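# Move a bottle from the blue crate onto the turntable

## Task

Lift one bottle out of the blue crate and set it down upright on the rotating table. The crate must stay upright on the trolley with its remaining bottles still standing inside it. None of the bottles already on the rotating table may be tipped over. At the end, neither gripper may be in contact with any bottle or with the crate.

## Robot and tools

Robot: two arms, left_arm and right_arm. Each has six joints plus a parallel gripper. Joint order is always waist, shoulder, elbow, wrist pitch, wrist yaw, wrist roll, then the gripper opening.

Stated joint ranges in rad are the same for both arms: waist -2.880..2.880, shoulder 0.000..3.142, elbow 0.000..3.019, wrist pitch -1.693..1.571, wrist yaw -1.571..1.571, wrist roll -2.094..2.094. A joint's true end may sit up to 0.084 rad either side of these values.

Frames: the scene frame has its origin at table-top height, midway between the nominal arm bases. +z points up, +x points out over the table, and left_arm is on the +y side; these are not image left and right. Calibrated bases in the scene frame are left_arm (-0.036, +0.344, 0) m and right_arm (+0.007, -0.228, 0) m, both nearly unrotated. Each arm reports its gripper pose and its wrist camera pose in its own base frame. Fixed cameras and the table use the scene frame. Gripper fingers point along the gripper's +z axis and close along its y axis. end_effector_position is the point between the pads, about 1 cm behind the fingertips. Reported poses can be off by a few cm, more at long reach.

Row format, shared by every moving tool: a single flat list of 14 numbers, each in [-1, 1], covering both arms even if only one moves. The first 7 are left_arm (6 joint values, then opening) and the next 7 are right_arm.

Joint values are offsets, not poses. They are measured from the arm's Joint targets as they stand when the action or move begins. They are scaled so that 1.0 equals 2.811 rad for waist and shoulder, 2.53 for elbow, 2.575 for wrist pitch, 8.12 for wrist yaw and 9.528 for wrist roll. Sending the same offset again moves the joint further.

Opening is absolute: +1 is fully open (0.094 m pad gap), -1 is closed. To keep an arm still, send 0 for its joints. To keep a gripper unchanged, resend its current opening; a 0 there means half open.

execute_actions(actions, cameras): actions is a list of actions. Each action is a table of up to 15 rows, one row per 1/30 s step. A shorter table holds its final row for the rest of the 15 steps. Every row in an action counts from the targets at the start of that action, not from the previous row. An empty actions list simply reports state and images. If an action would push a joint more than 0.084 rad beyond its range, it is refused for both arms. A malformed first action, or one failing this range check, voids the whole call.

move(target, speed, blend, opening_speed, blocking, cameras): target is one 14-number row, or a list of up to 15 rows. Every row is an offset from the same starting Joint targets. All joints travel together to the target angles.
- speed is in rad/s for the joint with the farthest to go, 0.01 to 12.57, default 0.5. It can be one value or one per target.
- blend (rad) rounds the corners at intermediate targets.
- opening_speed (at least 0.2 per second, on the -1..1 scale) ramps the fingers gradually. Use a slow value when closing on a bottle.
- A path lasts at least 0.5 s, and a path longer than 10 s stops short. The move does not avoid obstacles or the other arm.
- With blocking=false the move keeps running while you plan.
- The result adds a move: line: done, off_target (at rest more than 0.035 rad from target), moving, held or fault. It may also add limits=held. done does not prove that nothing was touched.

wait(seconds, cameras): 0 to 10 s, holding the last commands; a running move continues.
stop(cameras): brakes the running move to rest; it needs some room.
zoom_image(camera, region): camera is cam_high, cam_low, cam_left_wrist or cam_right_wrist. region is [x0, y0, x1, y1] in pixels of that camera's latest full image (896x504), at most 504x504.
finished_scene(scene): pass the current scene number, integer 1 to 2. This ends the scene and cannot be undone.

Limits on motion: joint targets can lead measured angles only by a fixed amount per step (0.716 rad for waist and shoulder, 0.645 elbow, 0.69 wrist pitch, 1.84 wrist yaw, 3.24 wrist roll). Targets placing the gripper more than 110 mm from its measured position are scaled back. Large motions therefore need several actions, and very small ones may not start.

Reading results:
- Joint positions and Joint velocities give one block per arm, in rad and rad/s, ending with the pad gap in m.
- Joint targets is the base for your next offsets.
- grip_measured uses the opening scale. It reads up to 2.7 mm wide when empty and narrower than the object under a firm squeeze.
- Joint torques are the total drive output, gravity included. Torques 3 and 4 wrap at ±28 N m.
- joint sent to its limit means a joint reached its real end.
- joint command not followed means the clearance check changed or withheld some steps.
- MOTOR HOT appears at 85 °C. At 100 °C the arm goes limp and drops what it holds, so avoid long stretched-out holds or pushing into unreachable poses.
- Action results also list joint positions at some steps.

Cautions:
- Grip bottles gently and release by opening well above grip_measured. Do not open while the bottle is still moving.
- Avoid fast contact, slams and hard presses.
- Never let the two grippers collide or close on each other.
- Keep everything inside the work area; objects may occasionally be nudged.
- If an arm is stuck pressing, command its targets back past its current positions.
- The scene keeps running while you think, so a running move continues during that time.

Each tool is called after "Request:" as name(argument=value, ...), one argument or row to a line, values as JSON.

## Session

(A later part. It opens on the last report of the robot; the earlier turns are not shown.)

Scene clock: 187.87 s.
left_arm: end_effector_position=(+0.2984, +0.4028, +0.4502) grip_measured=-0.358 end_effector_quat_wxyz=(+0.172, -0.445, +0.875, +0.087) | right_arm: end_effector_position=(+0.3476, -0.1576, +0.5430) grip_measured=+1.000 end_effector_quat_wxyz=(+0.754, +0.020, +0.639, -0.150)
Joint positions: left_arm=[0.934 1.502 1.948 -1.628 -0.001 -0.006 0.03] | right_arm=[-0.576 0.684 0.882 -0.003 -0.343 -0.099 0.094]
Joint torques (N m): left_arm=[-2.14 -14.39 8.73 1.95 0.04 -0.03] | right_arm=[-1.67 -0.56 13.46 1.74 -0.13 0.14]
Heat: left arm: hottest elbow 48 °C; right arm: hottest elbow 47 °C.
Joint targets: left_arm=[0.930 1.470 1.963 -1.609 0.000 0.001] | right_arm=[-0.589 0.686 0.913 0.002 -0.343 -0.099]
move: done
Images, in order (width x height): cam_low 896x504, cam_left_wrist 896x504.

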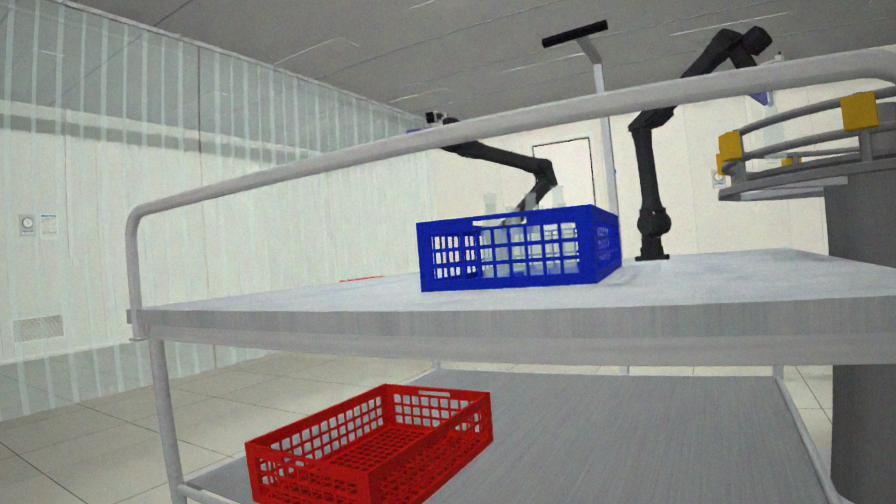

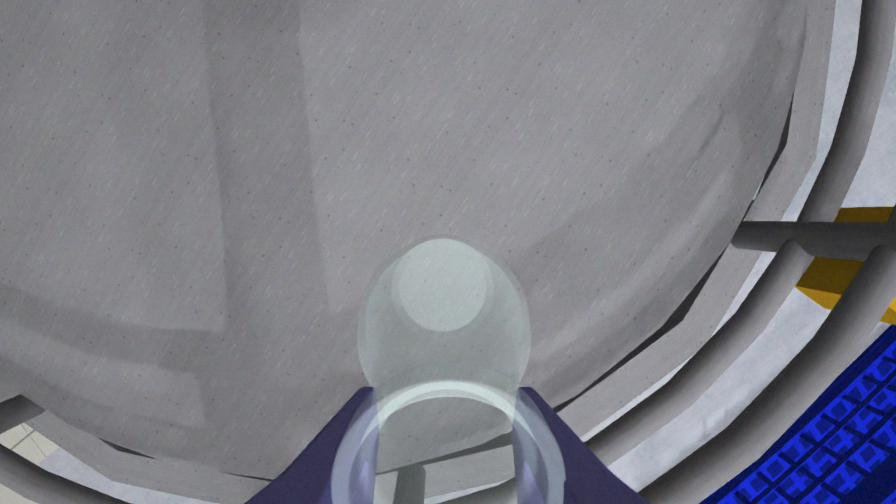

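Request:
move(
  target=[0,-0.0055,-0.0206,0.0183,0,0,-0.75,0,0,0,0,0,0,1],
  speed=0.1,
  cameras=[],
)

Request:
move(
  target=[0,-0.0022,-0.0082,0.0067,0,0,-0.75,0,0,0,0,0,0,1],
  speed=0.05,
  cameras=["cam_left_wrist","cam_low"],
)

Request:
zoom_image(
  camera="cam_low",
  region=[690, 50, 830, 220],
)

Scene clock: 193.60 s.
left_arm: end_effector_position=(+0.3001, +0.4052, +0.4378) grip_measured=-0.358 end_effector_quat_wxyz=(+0.176, -0.444, +0.874, +0.089) | right_arm: end_effector_position=(+0.3476, -0.1576, +0.5430) grip_measured=+1.000 end_effector_quat_wxyz=(+0.754, +0.020, +0.639, -0.150)
Joint positions: left_arm=[0.934 1.489 1.896 -1.581 -0.001 -0.006 0.03] | right_arm=[-0.576 0.684 0.882 -0.003 -0.343 -0.099 0.094]
Joint torques (N m): left_arm=[-1.61 -15.15 9.13 1.87 0.05 -0.05] | right_arm=[-1.67 -0.56 13.46 1.74 -0.13 0.14]
Heat: left arm: hottest elbow 49 °C; right arm: hottest elbow 47 °C.
Joint targets: left_arm=[0.930 1.455 1.911 -1.561 0.000 0.001] | right_arm=[-0.589 0.686 0.913 0.002 -0.343 -0.099]
move: done

Scene clock: 194.43 s.
left_arm: end_effector_position=(+0.3002, +0.4052, +0.4333) grip_measured=-0.358 end_effector_quat_wxyz=(+0.177, -0.444, +0.874, +0.089) | right_arm: end_effector_position=(+0.3476, -0.1576, +0.5430) grip_measured=+1.000 end_effector_quat_wxyz=(+0.754, +0.020, +0.639, -0.150)
Joint positions: left_arm=[0.934 1.482 1.875 -1.564 -0.001 -0.006 0.03] | right_arm=[-0.576 0.684 0.882 -0.003 -0.343 -0.099 0.094]
Joint torques (N m): left_arm=[-2.26 -14.62 8.95 1.83 0.06 -0.04] | right_arm=[-1.67 -0.56 13.45 1.74 -0.13 0.14]
Heat: left arm: hottest elbow 49 °C; right arm: hottest elbow 47 °C.
Joint targets: left_arm=[0.930 1.449 1.890 -1.544 0.000 0.001] | right_arm=[-0.589 0.686 0.913 0.002 -0.343 -0.099]
move: done
Images, in order (width x height): cam_low 896x504, cam_left_wrist 896x504.

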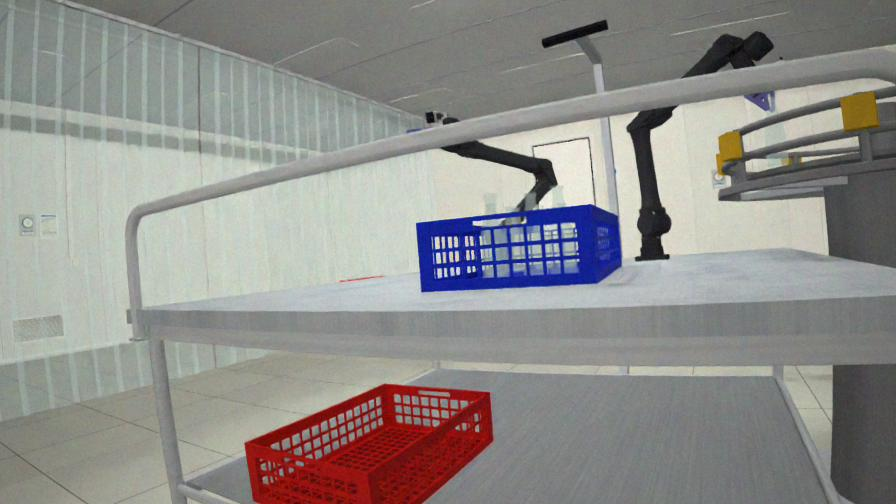

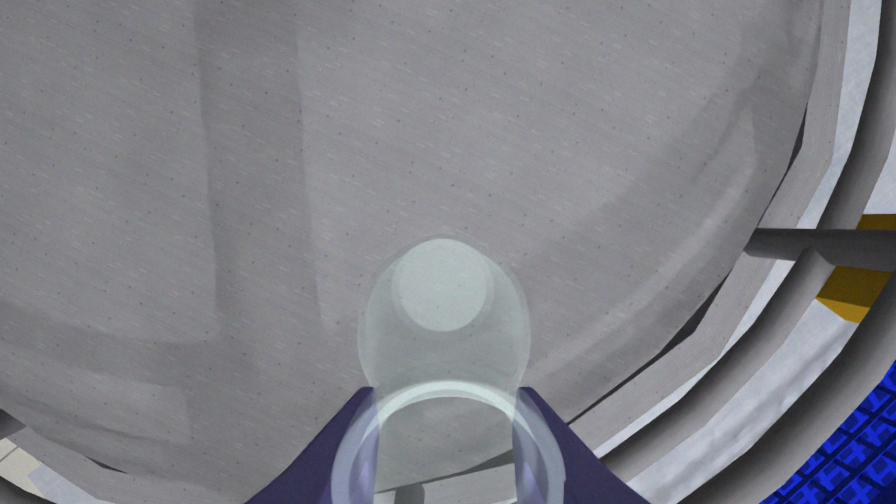

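Scaled by 2.965 (camera's finer frame: 1280x720).

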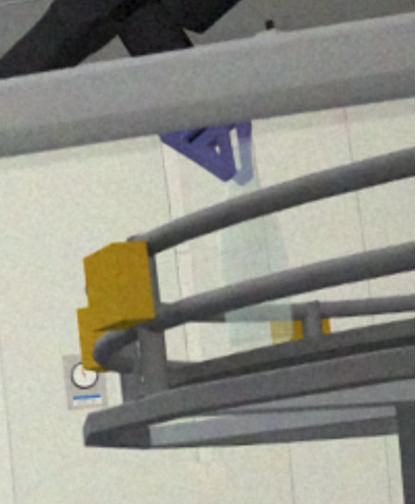

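Request:
move(
  target=[0,-0.0022,-0.0082,0.0057,0,0,-0.75,0,0,0,0,0,0,1],
  speed=0.05,
  cameras=[],
)

Request:
move(
  target=[0,-0.0022,-0.0082,0.0057,0,0,-0.75,0,0,0,0,0,0,1],
  speed=0.05,
  cameras=["cam_left_wrist","cam_low"],
)

Request:
zoom_image(
  camera="cam_low",
  region=[690, 50, 830, 220],
)

Scene clock: 200.40 s.
left_arm: end_effector_position=(+0.3001, +0.4051, +0.4284) grip_measured=-0.358 end_effector_quat_wxyz=(+0.177, -0.444, +0.874, +0.089) | right_arm: end_effector_position=(+0.3476, -0.1576, +0.5430) grip_measured=+1.000 end_effector_quat_wxyz=(+0.754, +0.020, +0.639, -0.150)
Joint positions: left_arm=[0.934 1.476 1.854 -1.55 -0.001 -0.006 0.03] | right_arm=[-0.576 0.684 0.882 -0.003 -0.343 -0.099 0.094]
Joint torques (N m): left_arm=[-2.55 -14.51 8.87 1.87 0.05 -0.05] | right_arm=[-1.73 -0.56 13.46 1.74 -0.13 0.14]
Heat: left arm: hottest elbow 49 °C; right arm: hottest elbow 47 °C.
Joint targets: left_arm=[0.930 1.443 1.869 -1.530 0.000 0.001] | right_arm=[-0.589 0.686 0.913 0.002 -0.343 -0.099]
move: done

Scene clock: 201.23 s.
left_arm: end_effector_position=(+0.2999, +0.4048, +0.4232) grip_measured=-0.358 end_effector_quat_wxyz=(+0.177, -0.444, +0.874, +0.089) | right_arm: end_effector_position=(+0.3476, -0.1576, +0.5430) grip_measured=+1.000 end_effector_quat_wxyz=(+0.754, +0.020, +0.639, -0.150)
Joint positions: left_arm=[0.934 1.47 1.833 -1.535 -0.001 -0.006 0.03] | right_arm=[-0.576 0.684 0.882 -0.003 -0.343 -0.099 0.094]
Joint torques (N m): left_arm=[-1.9 -14.97 9.25 1.8 0.06 -0.03] | right_arm=[-1.67 -0.56 13.46 1.76 -0.13 0.14]
Heat: left arm: hottest elbow 49 °C; right arm: hottest elbow 47 °C.
Joint targets: left_arm=[0.930 1.437 1.849 -1.515 0.000 0.001] | right_arm=[-0.589 0.686 0.913 0.002 -0.343 -0.099]
move: done
Images, in order (width x height): cam_low 896x504, cam_left_wrist 896x504.

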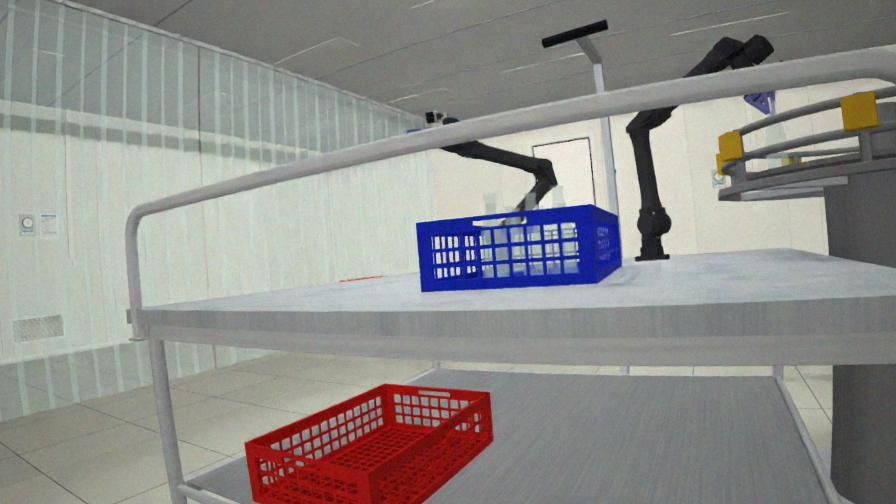

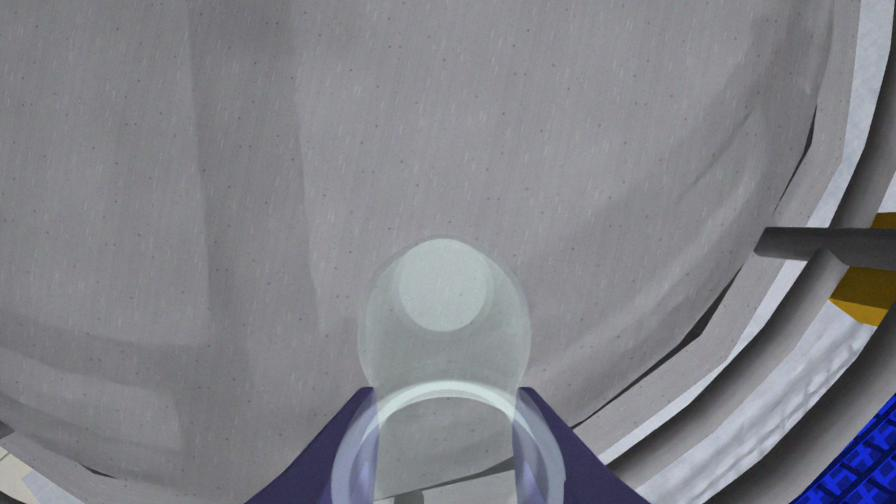

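Scaled by 2.965 (camera's finer frame: 1280x720).

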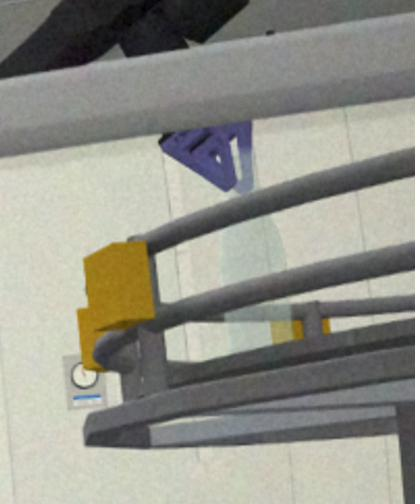

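Request:
wait(
  seconds=0.1,
  cameras=["cam_left_wrist"],
)

Request:
wait(
  seconds=0.3,
  cameras=["cam_left_wrist"],
)

Request:
wait(
  seconds=1,
  cameras=["cam_left_wrist"],
)

Scene clock: 209.43 s.
left_arm: end_effector_position=(+0.2998, +0.4047, +0.4236) grip_measured=-0.358 end_effector_quat_wxyz=(+0.177, -0.444, +0.874, +0.089) | right_arm: end_effector_position=(+0.3476, -0.1576, +0.5430) grip_measured=+1.000 end_effector_quat_wxyz=(+0.754, +0.020, +0.639, -0.150)
Joint positions: left_arm=[0.934 1.469 1.833 -1.535 -0.001 -0.006 0.03] | right_arm=[-0.576 0.684 0.882 -0.003 -0.343 -0.099 0.094]
Joint torques (N m): left_arm=[-2.32 -14.68 9.1 1.92 0.01 -0.01] | right_arm=[-1.67 -0.56 13.46 1.74 -0.13 0.14]
Heat: left arm: hottest elbow 49 °C; right arm: hottest elbow 47 °C.
Joint targets: left_arm=[0.930 1.437 1.849 -1.515 0.000 0.001] | right_arm=[-0.589 0.686 0.913 0.002 -0.343 -0.099]
Tool commands: left_gripper/opening=-0.75 right_gripper/opening=+1.0
wait: 0.10 s; at rest from the start

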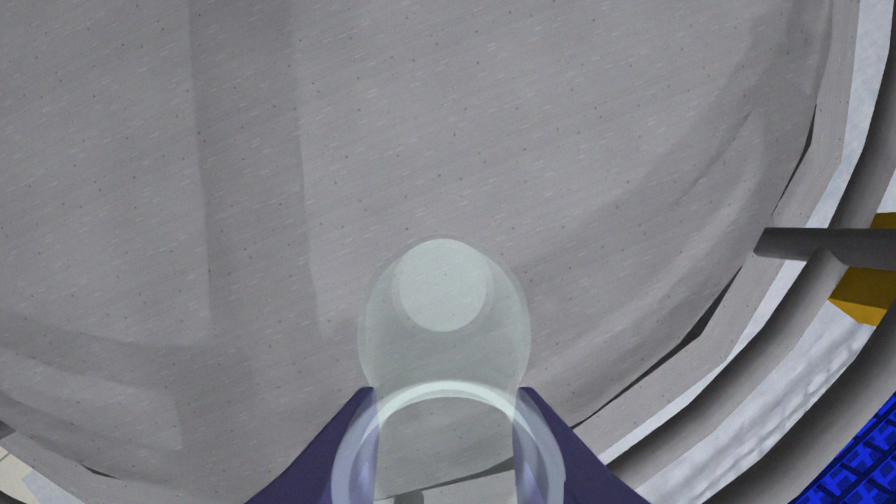

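Scene clock: 209.73 s.
left_arm: end_effector_position=(+0.2998, +0.4047, +0.4236) grip_measured=-0.358 end_effector_quat_wxyz=(+0.177, -0.444, +0.874, +0.089) | right_arm: end_effector_position=(+0.3476, -0.1576, +0.5430) grip_measured=+1.000 end_effector_quat_wxyz=(+0.754, +0.020, +0.639, -0.150)
Joint positions: left_arm=[0.934 1.469 1.833 -1.535 -0.001 -0.006 0.03] | right_arm=[-0.576 0.684 0.882 -0.003 -0.343 -0.099 0.094]
Joint torques (N m): left_arm=[-1.9 -14.1 9.07 2.07 0.02 -0.06] | right_arm=[-1.61 -0.56 13.48 1.76 -0.13 0.14]
Heat: left arm: hottest elbow 49 °C; right arm: hottest elbow 47 °C.
Joint targets: left_arm=[0.930 1.437 1.849 -1.515 0.000 0.001] | right_arm=[-0.589 0.686 0.913 0.002 -0.343 -0.099]
Tool commands: left_gripper/opening=-0.75 right_gripper/opening=+1.0
wait: 0.30 s; at rest by 0.17 s

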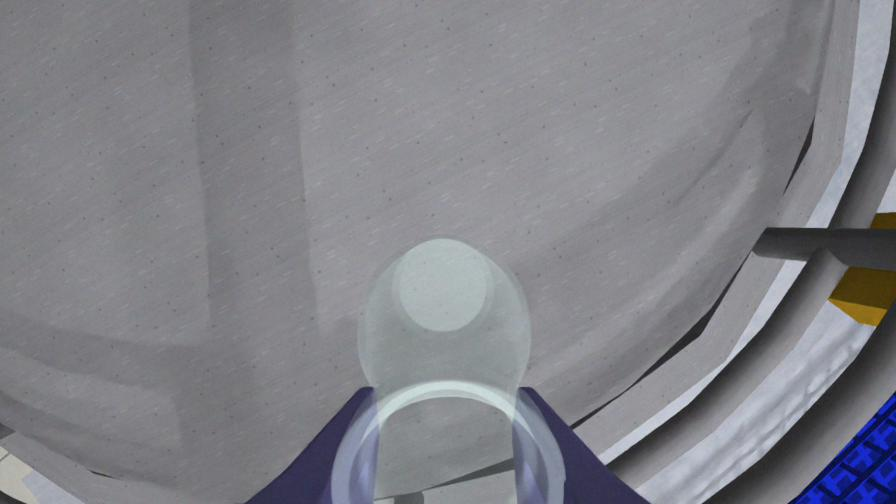

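Scene clock: 210.73 s.
left_arm: end_effector_position=(+0.2998, +0.4047, +0.4236) grip_measured=-0.358 end_effector_quat_wxyz=(+0.177, -0.444, +0.874, +0.089) | right_arm: end_effector_position=(+0.3476, -0.1576, +0.5430) grip_measured=+1.000 end_effector_quat_wxyz=(+0.754, +0.020, +0.639, -0.150)
Joint positions: left_arm=[0.934 1.469 1.833 -1.535 -0.001 -0.006 0.03] | right_arm=[-0.576 0.684 0.882 -0.003 -0.343 -0.099 0.094]
Joint torques (N m): left_arm=[-2.73 -14.92 9.07 1.99 0.03 -0.07] | right_arm=[-1.67 -0.56 13.45 1.74 -0.13 0.14]
Heat: left arm: hottest elbow 49 °C; right arm: hottest elbow 47 °C.
Joint targets: left_arm=[0.930 1.437 1.849 -1.515 0.000 0.001] | right_arm=[-0.589 0.686 0.913 0.002 -0.343 -0.099]
Tool commands: left_gripper/opening=-0.75 right_gripper/opening=+1.0
wait: 1.00 s; at rest by 0.17 s

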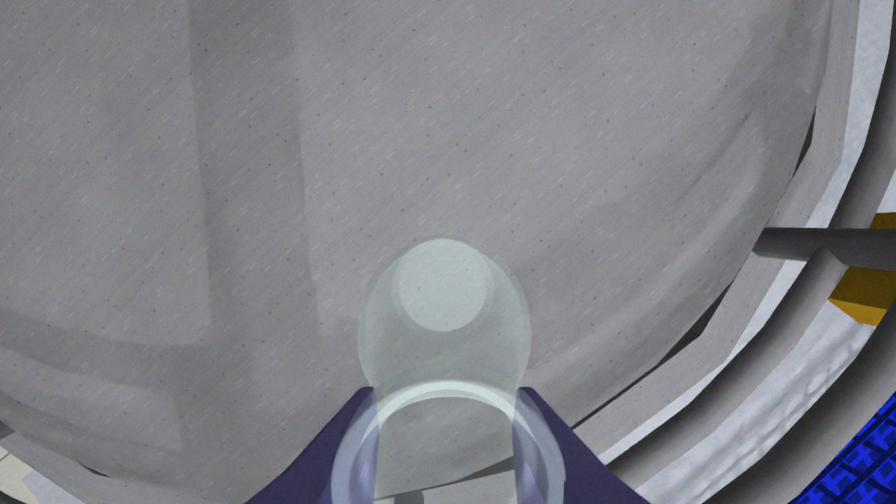

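Request:
move(
  target=[0,-0.0018,-0.0066,0.0046,0,0,-0.75,0,0,0,0,0,0,1],
  speed=0.05,
  cameras=[],
)

Request:
move(
  target=[0,-0.0018,-0.0066,0.0046,0,0,-0.75,0,0,0,0,0,0,1],
  speed=0.05,
  cameras=["cam_left_wrist"],
)

Request:
zoom_image(
  camera="cam_left_wrist",
  region=[300, 180, 600, 504],
)

Scene clock: 224.43 s.
left_arm: end_effector_position=(+0.2996, +0.4045, +0.4195) grip_measured=-0.358 end_effector_quat_wxyz=(+0.177, -0.444, +0.874, +0.089) | right_arm: end_effector_position=(+0.3476, -0.1576, +0.5430) grip_measured=+1.000 end_effector_quat_wxyz=(+0.754, +0.020, +0.639, -0.150)
Joint positions: left_arm=[0.934 1.464 1.817 -1.523 -0.001 -0.006 0.03] | right_arm=[-0.576 0.684 0.882 -0.003 -0.343 -0.099 0.094]
Joint torques (N m): left_arm=[-2.08 -14.92 9.01 1.89 0.05 -0.08] | right_arm=[-1.67 -0.56 13.48 1.76 -0.13 0.14]
Heat: left arm: hottest elbow 48 °C; right arm: hottest elbow 48 °C.
Joint targets: left_arm=[0.930 1.431 1.832 -1.503 0.000 0.001] | right_arm=[-0.589 0.686 0.913 0.002 -0.343 -0.099]
move: done

Scene clock: 225.27 s.
left_arm: end_effector_position=(+0.2993, +0.4041, +0.4156) grip_measured=-0.358 end_effector_quat_wxyz=(+0.177, -0.444, +0.874, +0.089) | right_arm: end_effector_position=(+0.3476, -0.1576, +0.5430) grip_measured=+1.000 end_effector_quat_wxyz=(+0.754, +0.020, +0.639, -0.150)
Joint positions: left_arm=[0.934 1.459 1.8 -1.511 -0.001 -0.006 0.03] | right_arm=[-0.576 0.684 0.882 -0.003 -0.343 -0.099 0.094]
Joint torques (N m): left_arm=[-1.9 -15.15 9.2 2.02 0.05 -0.05] | right_arm=[-1.61 -0.56 13.45 1.76 -0.13 0.14]
Heat: left arm: hottest elbow 48 °C; right arm: hottest elbow 48 °C.
Joint targets: left_arm=[0.930 1.426 1.816 -1.491 0.000 0.001] | right_arm=[-0.589 0.686 0.913 0.002 -0.343 -0.099]
move: done

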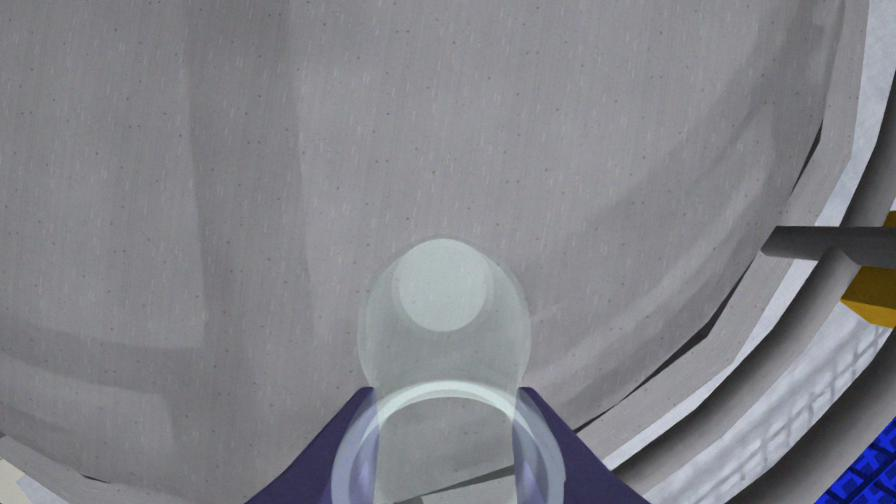

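Scaled by 1.556 (camera's finer frame: 1280x720).

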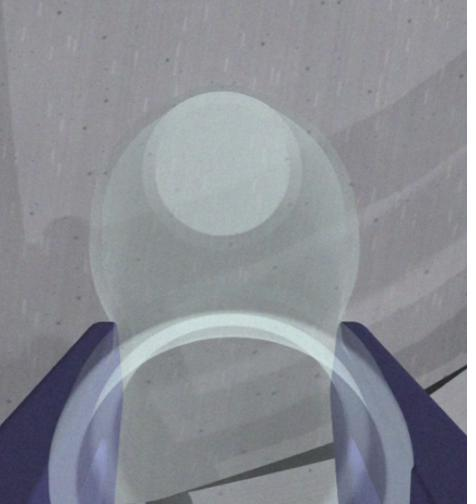

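Request:
move(
  target=[0,-0.0018,-0.0066,0.0046,0,0,-0.75,0,0,0,0,0,0,1],
  speed=0.05,
  cameras=[],
)

Request:
move(
  target=[0,-0.0018,-0.0066,0.0046,0,0,-0.75,0,0,0,0,0,0,1],
  speed=0.05,
  cameras=["cam_left_wrist"],
)

Request:
zoom_image(
  camera="cam_left_wrist",
  region=[300, 180, 600, 504],
)

Scene clock: 231.47 s.
left_arm: end_effector_position=(+0.2991, +0.4038, +0.4114) grip_measured=-0.358 end_effector_quat_wxyz=(+0.177, -0.444, +0.874, +0.089) | right_arm: end_effector_position=(+0.3476, -0.1576, +0.5430) grip_measured=+1.000 end_effector_quat_wxyz=(+0.754, +0.020, +0.639, -0.150)
Joint positions: left_arm=[0.934 1.454 1.783 -1.5 -0.001 -0.006 0.03] | right_arm=[-0.576 0.684 0.882 -0.003 -0.343 -0.099 0.094]
Joint torques (N m): left_arm=[-2.32 -14.51 9.1 1.96 0.07 -0.05] | right_arm=[-1.67 -0.56 13.45 1.76 -0.13 0.14]
Heat: left arm: hottest elbow 48 °C; right arm: hottest elbow 48 °C.
Joint targets: left_arm=[0.930 1.421 1.799 -1.479 0.000 0.001] | right_arm=[-0.589 0.686 0.913 0.002 -0.343 -0.099]
move: done

Scene clock: 232.30 s.
left_arm: end_effector_position=(+0.2988, +0.4034, +0.4073) grip_measured=-0.358 end_effector_quat_wxyz=(+0.177, -0.444, +0.874, +0.089) | right_arm: end_effector_position=(+0.3476, -0.1576, +0.5430) grip_measured=+1.000 end_effector_quat_wxyz=(+0.754, +0.020, +0.639, -0.150)
Joint positions: left_arm=[0.934 1.449 1.766 -1.488 -0.001 -0.006 0.03] | right_arm=[-0.576 0.684 0.882 -0.003 -0.343 -0.099 0.094]
Joint torques (N m): left_arm=[-1.85 -14.56 9.29 2.03 0.04 -0.05] | right_arm=[-1.61 -0.56 13.45 1.76 -0.13 0.14]
Heat: left arm: hottest elbow 48 °C; right arm: hottest elbow 48 °C.
Joint targets: left_arm=[0.930 1.416 1.782 -1.468 0.000 0.001] | right_arm=[-0.589 0.686 0.913 0.002 -0.343 -0.099]
move: done

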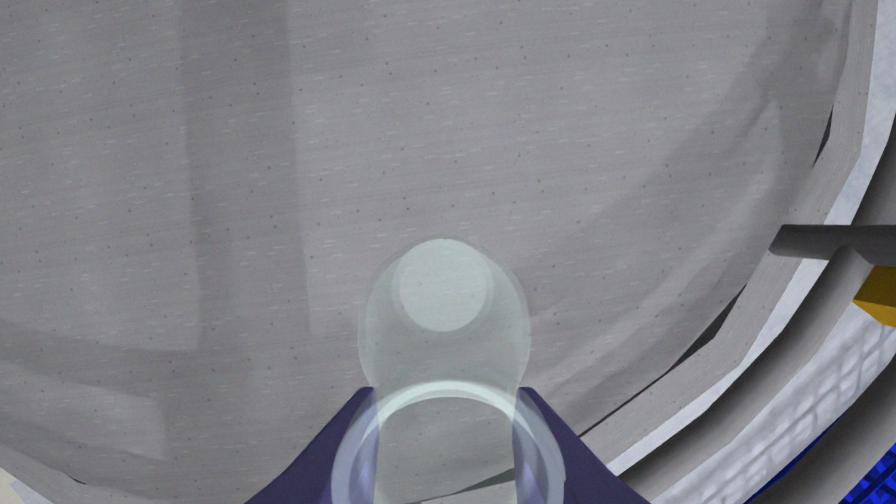

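Scaled by 1.556 (camera's finer frame: 1280x720).

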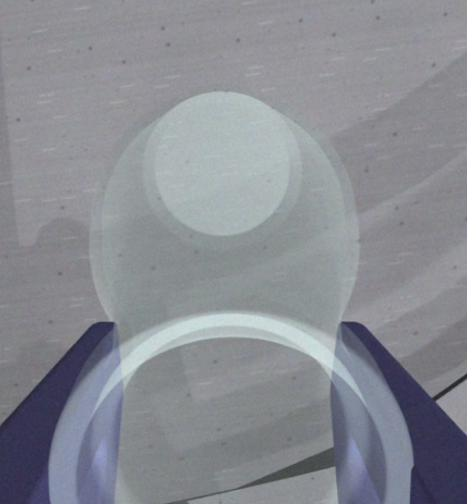

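Request:
move(
  target=[0,-0.0029,-0.011,0.0076,0,0,-0.75,0,0,0,0,0,0,1],
  speed=0.06,
  cameras=[],
)

Request:
move(
  target=[0,-0.0018,-0.0066,0.0046,0,0,-0.75,0,0,0,0,0,0,1],
  speed=0.05,
  cameras=["cam_left_wrist"],
)

Request:
zoom_image(
  camera="cam_left_wrist",
  region=[300, 180, 600, 504],
)

Scene clock: 239.23 s.
left_arm: end_effector_position=(+0.2987, +0.4019, +0.4043) grip_measured=-0.358 end_effector_quat_wxyz=(+0.183, -0.443, +0.873, +0.090) | right_arm: end_effector_position=(+0.3476, -0.1576, +0.5430) grip_measured=+1.000 end_effector_quat_wxyz=(+0.754, +0.020, +0.639, -0.150)
Joint positions: left_arm=[0.934 1.435 1.741 -1.465 0.003 -0.006 0.03] | right_arm=[-0.576 0.684 0.882 -0.003 -0.343 -0.099 0.094]
Joint torques (N m): left_arm=[-2.2 -14.45 9.05 1.66 -0.14 -0.08] | right_arm=[-1.67 -0.56 13.45 1.74 -0.13 0.14]
Heat: left arm: hottest elbow 48 °C; right arm: hottest elbow 48 °C.
Joint targets: left_arm=[0.930 1.408 1.754 -1.448 0.000 0.001] | right_arm=[-0.589 0.686 0.913 0.002 -0.343 -0.099]
move: done

Scene clock: 240.07 s.
left_arm: end_effector_position=(+0.2986, +0.4012, +0.4043) grip_measured=-0.358 end_effector_quat_wxyz=(+0.188, -0.443, +0.872, +0.092) | right_arm: end_effector_position=(+0.3476, -0.1576, +0.5430) grip_measured=+1.000 end_effector_quat_wxyz=(+0.754, +0.020, +0.639, -0.150)
Joint positions: left_arm=[0.933 1.427 1.729 -1.45 0.004 -0.007 0.03] | right_arm=[-0.576 0.684 0.882 -0.003 -0.343 -0.099 0.094]
Joint torques (N m): left_arm=[-2.02 -13.51 8.85 1.78 -0.19 -0.07] | right_arm=[-1.67 -0.5 13.45 1.76 -0.13 0.14]
Heat: left arm: hottest elbow 48 °C; right arm: hottest elbow 48 °C.
Joint targets: left_arm=[0.930 1.403 1.738 -1.436 0.000 0.001] | right_arm=[-0.589 0.686 0.913 0.002 -0.343 -0.099]
move: done

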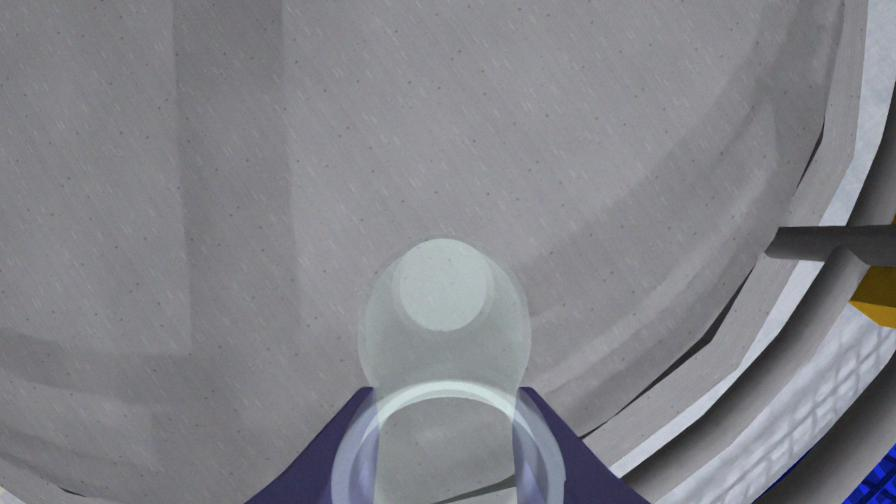

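Scaled by 1.556 (camera's finer frame: 1280x720).

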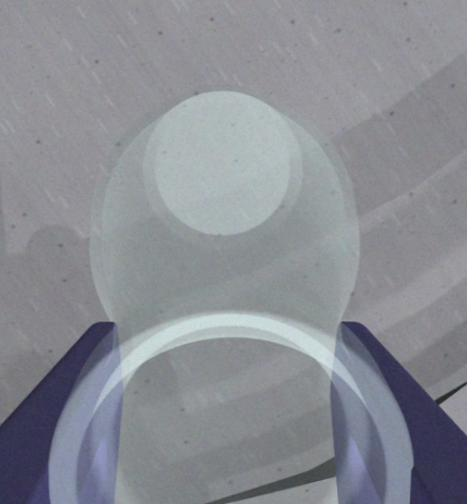

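Request:
move(
  target=[
    [-0.0195,0,0.003,-0.002,0,0,1,0,0,0,0,0,0,1],
    [-0.05,0.029,0.1107,-0.0765,0,0,1,0,0,0,0,0,0,1],
    [-0.05,-0.035,0.18,-0.05,0,0,1,0,0,0,0,0,0,1],
  ],
  speed=[0.12,0.35,0.4],
  blend=[0.01,0.03,0],
  cameras=["cam_left_wrist","cam_low","cam_high"],
)

Request:
wait(
  seconds=4,
  cameras=["cam_left_wrist","cam_low","cam_high"],
)

Scene clock: 249.20 s.
left_arm: end_effector_position=(+0.2975, +0.3015, +0.6423) grip_measured=+0.998 end_effector_quat_wxyz=(+0.382, -0.354, +0.839, +0.158) | right_arm: end_effector_position=(+0.3476, -0.1576, +0.5430) grip_measured=+1.000 end_effector_quat_wxyz=(+0.754, +0.020, +0.639, -0.150)
Joint positions: left_arm=[0.794 1.31 2.173 -1.581 0.002 -0.007 0.094] | right_arm=[-0.576 0.684 0.882 -0.003 -0.343 -0.099 0.094]
Joint torques (N m): left_arm=[-2.2 -7.94 7.51 2.3 -0.15 -0.04] | right_arm=[-1.67 -0.56 13.46 1.74 -0.13 0.14]
Heat: left arm: hottest elbow 48 °C; right arm: hottest elbow 48 °C.
Joint targets: left_arm=[0.789 1.305 2.193 -1.565 0.000 0.001] | right_arm=[-0.589 0.686 0.913 0.002 -0.343 -0.099]
move: done
Images, in order (width x height): cam_high 896x504, cam_low 896x504, cam_left_wrist 896x504.

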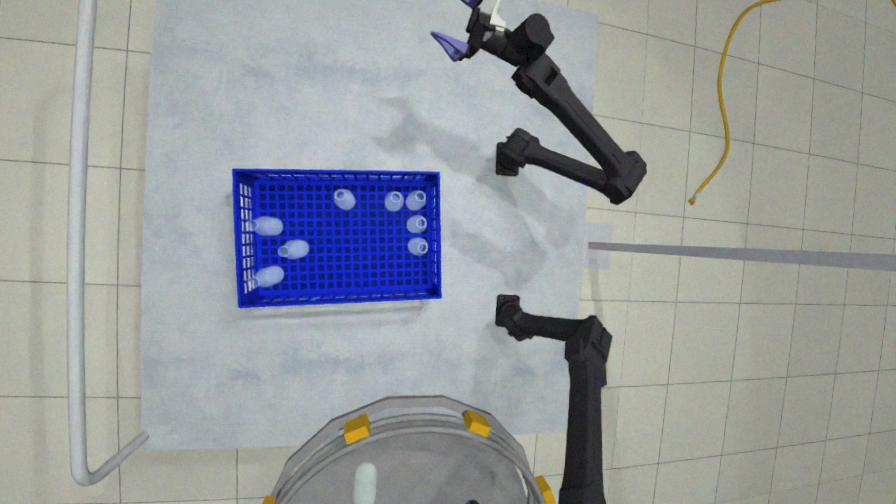

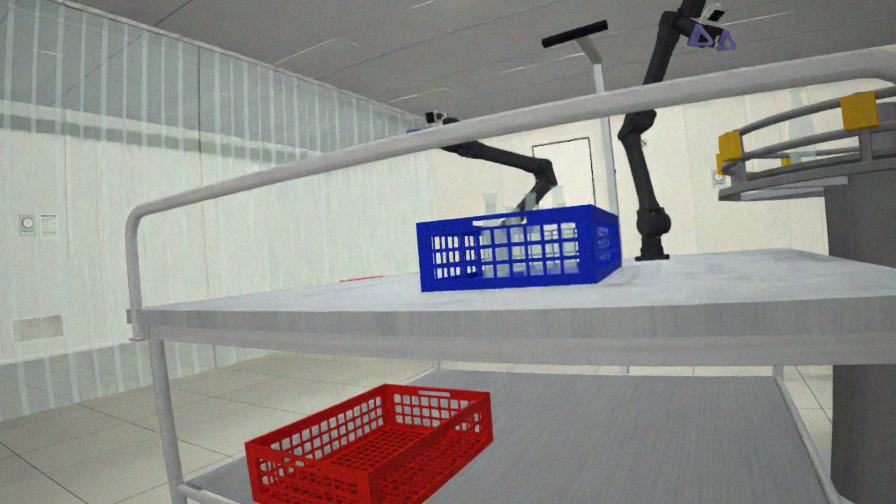

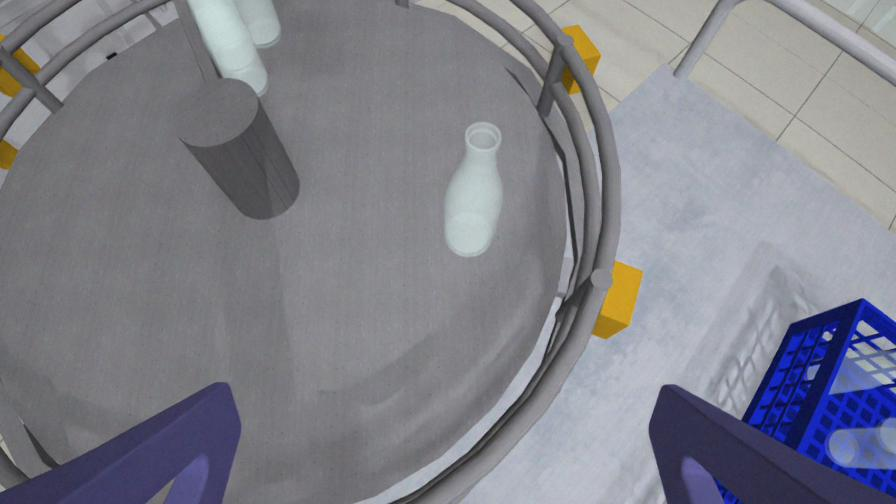

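Scene clock: 253.20 s.
left_arm: end_effector_position=(+0.2975, +0.3015, +0.6423) grip_measured=+0.998 end_effector_quat_wxyz=(+0.382, -0.354, +0.839, +0.158) | right_arm: end_effector_position=(+0.3476, -0.1576, +0.5430) grip_measured=+1.000 end_effector_quat_wxyz=(+0.754, +0.020, +0.639, -0.150)
Joint positions: left_arm=[0.794 1.31 2.173 -1.581 0.002 -0.007 0.094] | right_arm=[-0.576 0.684 0.882 -0.003 -0.343 -0.099 0.094]
Joint torques (N m): left_arm=[-2.2 -8.18 7.58 2.33 -0.11 -0.03] | right_arm=[-1.67 -0.56 13.46 1.74 -0.13 0.14]
Heat: left arm: hottest elbow 48 °C; right arm: hottest elbow 48 °C.
Joint targets: left_arm=[0.789 1.305 2.193 -1.565 0.000 0.001] | right_arm=[-0.589 0.686 0.913 0.002 -0.343 -0.099]
Tool commands: left_gripper/opening=+1.0 right_gripper/opening=+1.0
wait: 4.00 s; at rest by 0.17 s
Images, in order (width x height): cam_high 896x504, cam_low 896x504, cam_left_wrist 896x504.

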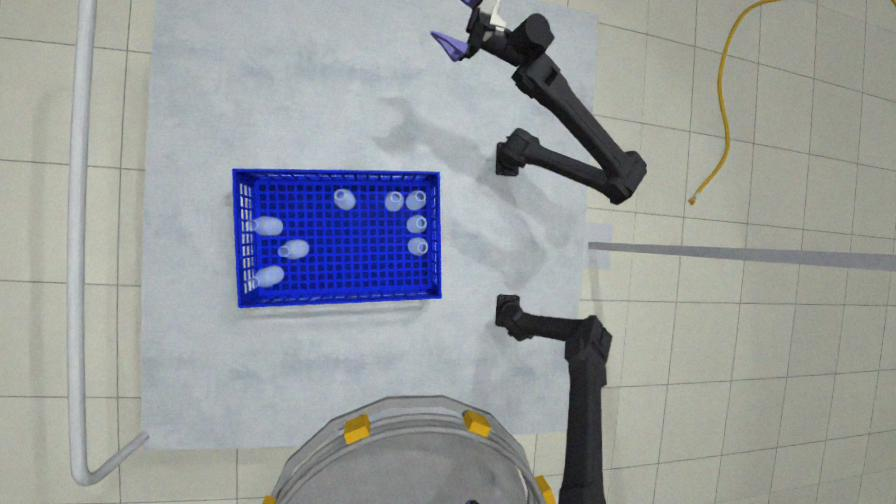

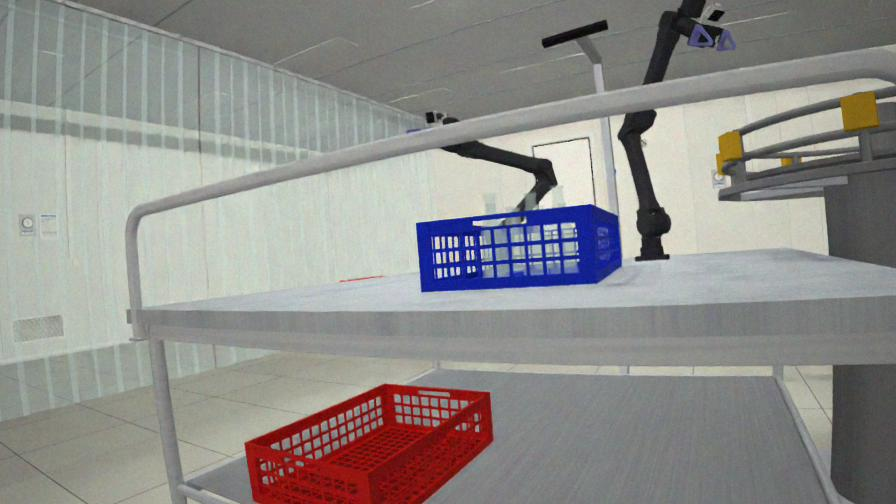

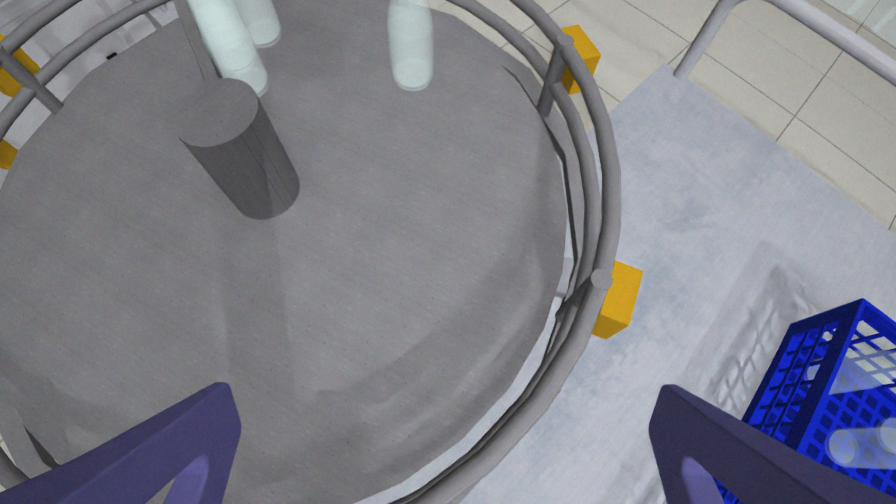

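Request:
move(
  target=[0.04,0,0,0.22,0,0,1,0,0,0,0,0,0,1],
  cameras=["cam_left_wrist"],
)

Request:
wait(
  seconds=4,
  cameras=["cam_left_wrist"],
)

Scene clock: 257.60 s.
left_arm: end_effector_position=(+0.3016, +0.3752, +0.7663) grip_measured=+0.998 end_effector_quat_wxyz=(+0.588, -0.331, +0.684, +0.279) | right_arm: end_effector_position=(+0.3476, -0.1576, +0.5430) grip_measured=+1.000 end_effector_quat_wxyz=(+0.754, +0.020, +0.639, -0.150)
Joint positions: left_arm=[0.896 1.31 2.173 -1.017 0.002 -0.007 0.094] | right_arm=[-0.576 0.684 0.882 -0.003 -0.343 -0.099 0.094]
Joint torques (N m): left_arm=[-1.14 -8 7.88 2.67 -0.14 -0.04] | right_arm=[-1.67 -0.5 13.46 1.76 -0.13 0.14]
Motor temperatures (°C): left_arm=[37 33 48 24 27 26 30] | right_arm=[31 29 49 33 25 29 26]
Heat: left arm: hottest elbow 48 °C; right arm: hottest elbow 49 °C.
Joint targets: left_arm=[0.902 1.305 2.193 -0.999 0.000 0.001] | right_arm=[-0.589 0.686 0.913 0.002 -0.343 -0.099]
move: done

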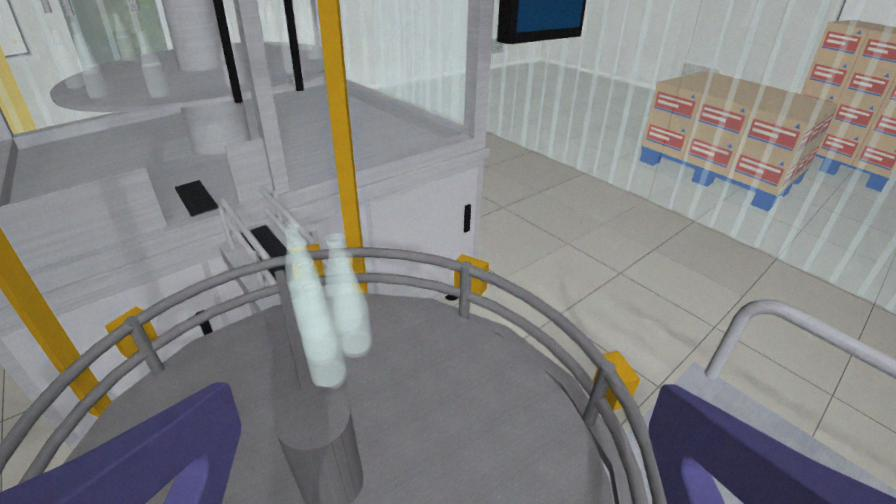

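Scene clock: 261.60 s.
left_arm: end_effector_position=(+0.3016, +0.3753, +0.7664) grip_measured=+0.998 end_effector_quat_wxyz=(+0.588, -0.330, +0.684, +0.279) | right_arm: end_effector_position=(+0.3476, -0.1576, +0.5430) grip_measured=+1.000 end_effector_quat_wxyz=(+0.754, +0.020, +0.639, -0.150)
Joint positions: left_arm=[0.896 1.31 2.173 -1.017 0.002 -0.007 0.094] | right_arm=[-0.576 0.684 0.882 -0.003 -0.343 -0.099 0.094]
Joint torques (N m): left_arm=[-1.44 -8.06 7.83 2.73 -0.11 -0.07] | right_arm=[-1.73 -0.5 13.45 1.74 -0.13 0.14]
Heat: left arm: hottest elbow 48 °C; right arm: hottest elbow 49 °C.
Joint targets: left_arm=[0.902 1.305 2.193 -0.998 0.000 0.001] | right_arm=[-0.589 0.686 0.913 0.002 -0.343 -0.099]
Tool commands: left_gripper/opening=+1.0 right_gripper/opening=+1.0
wait: 4.00 s; at rest by 0.17 s

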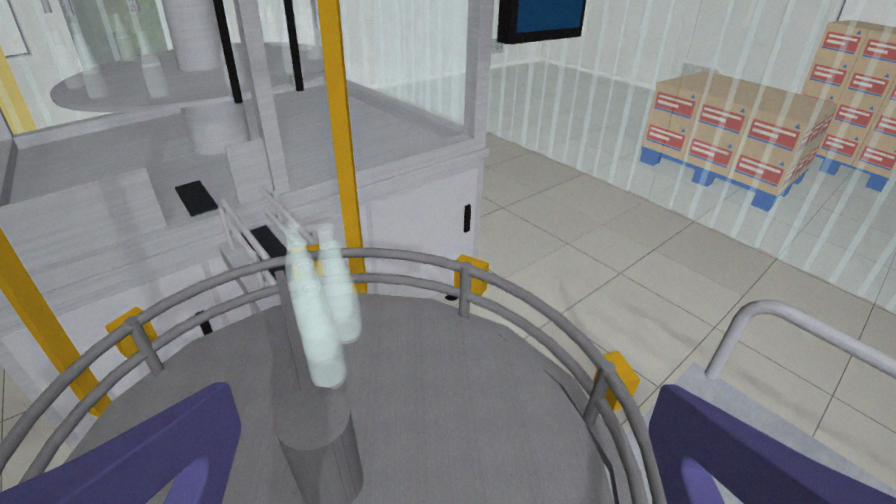

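All standing.

Request:
finished_scene(
  scene=1,
)

The scene is finished: the task was done.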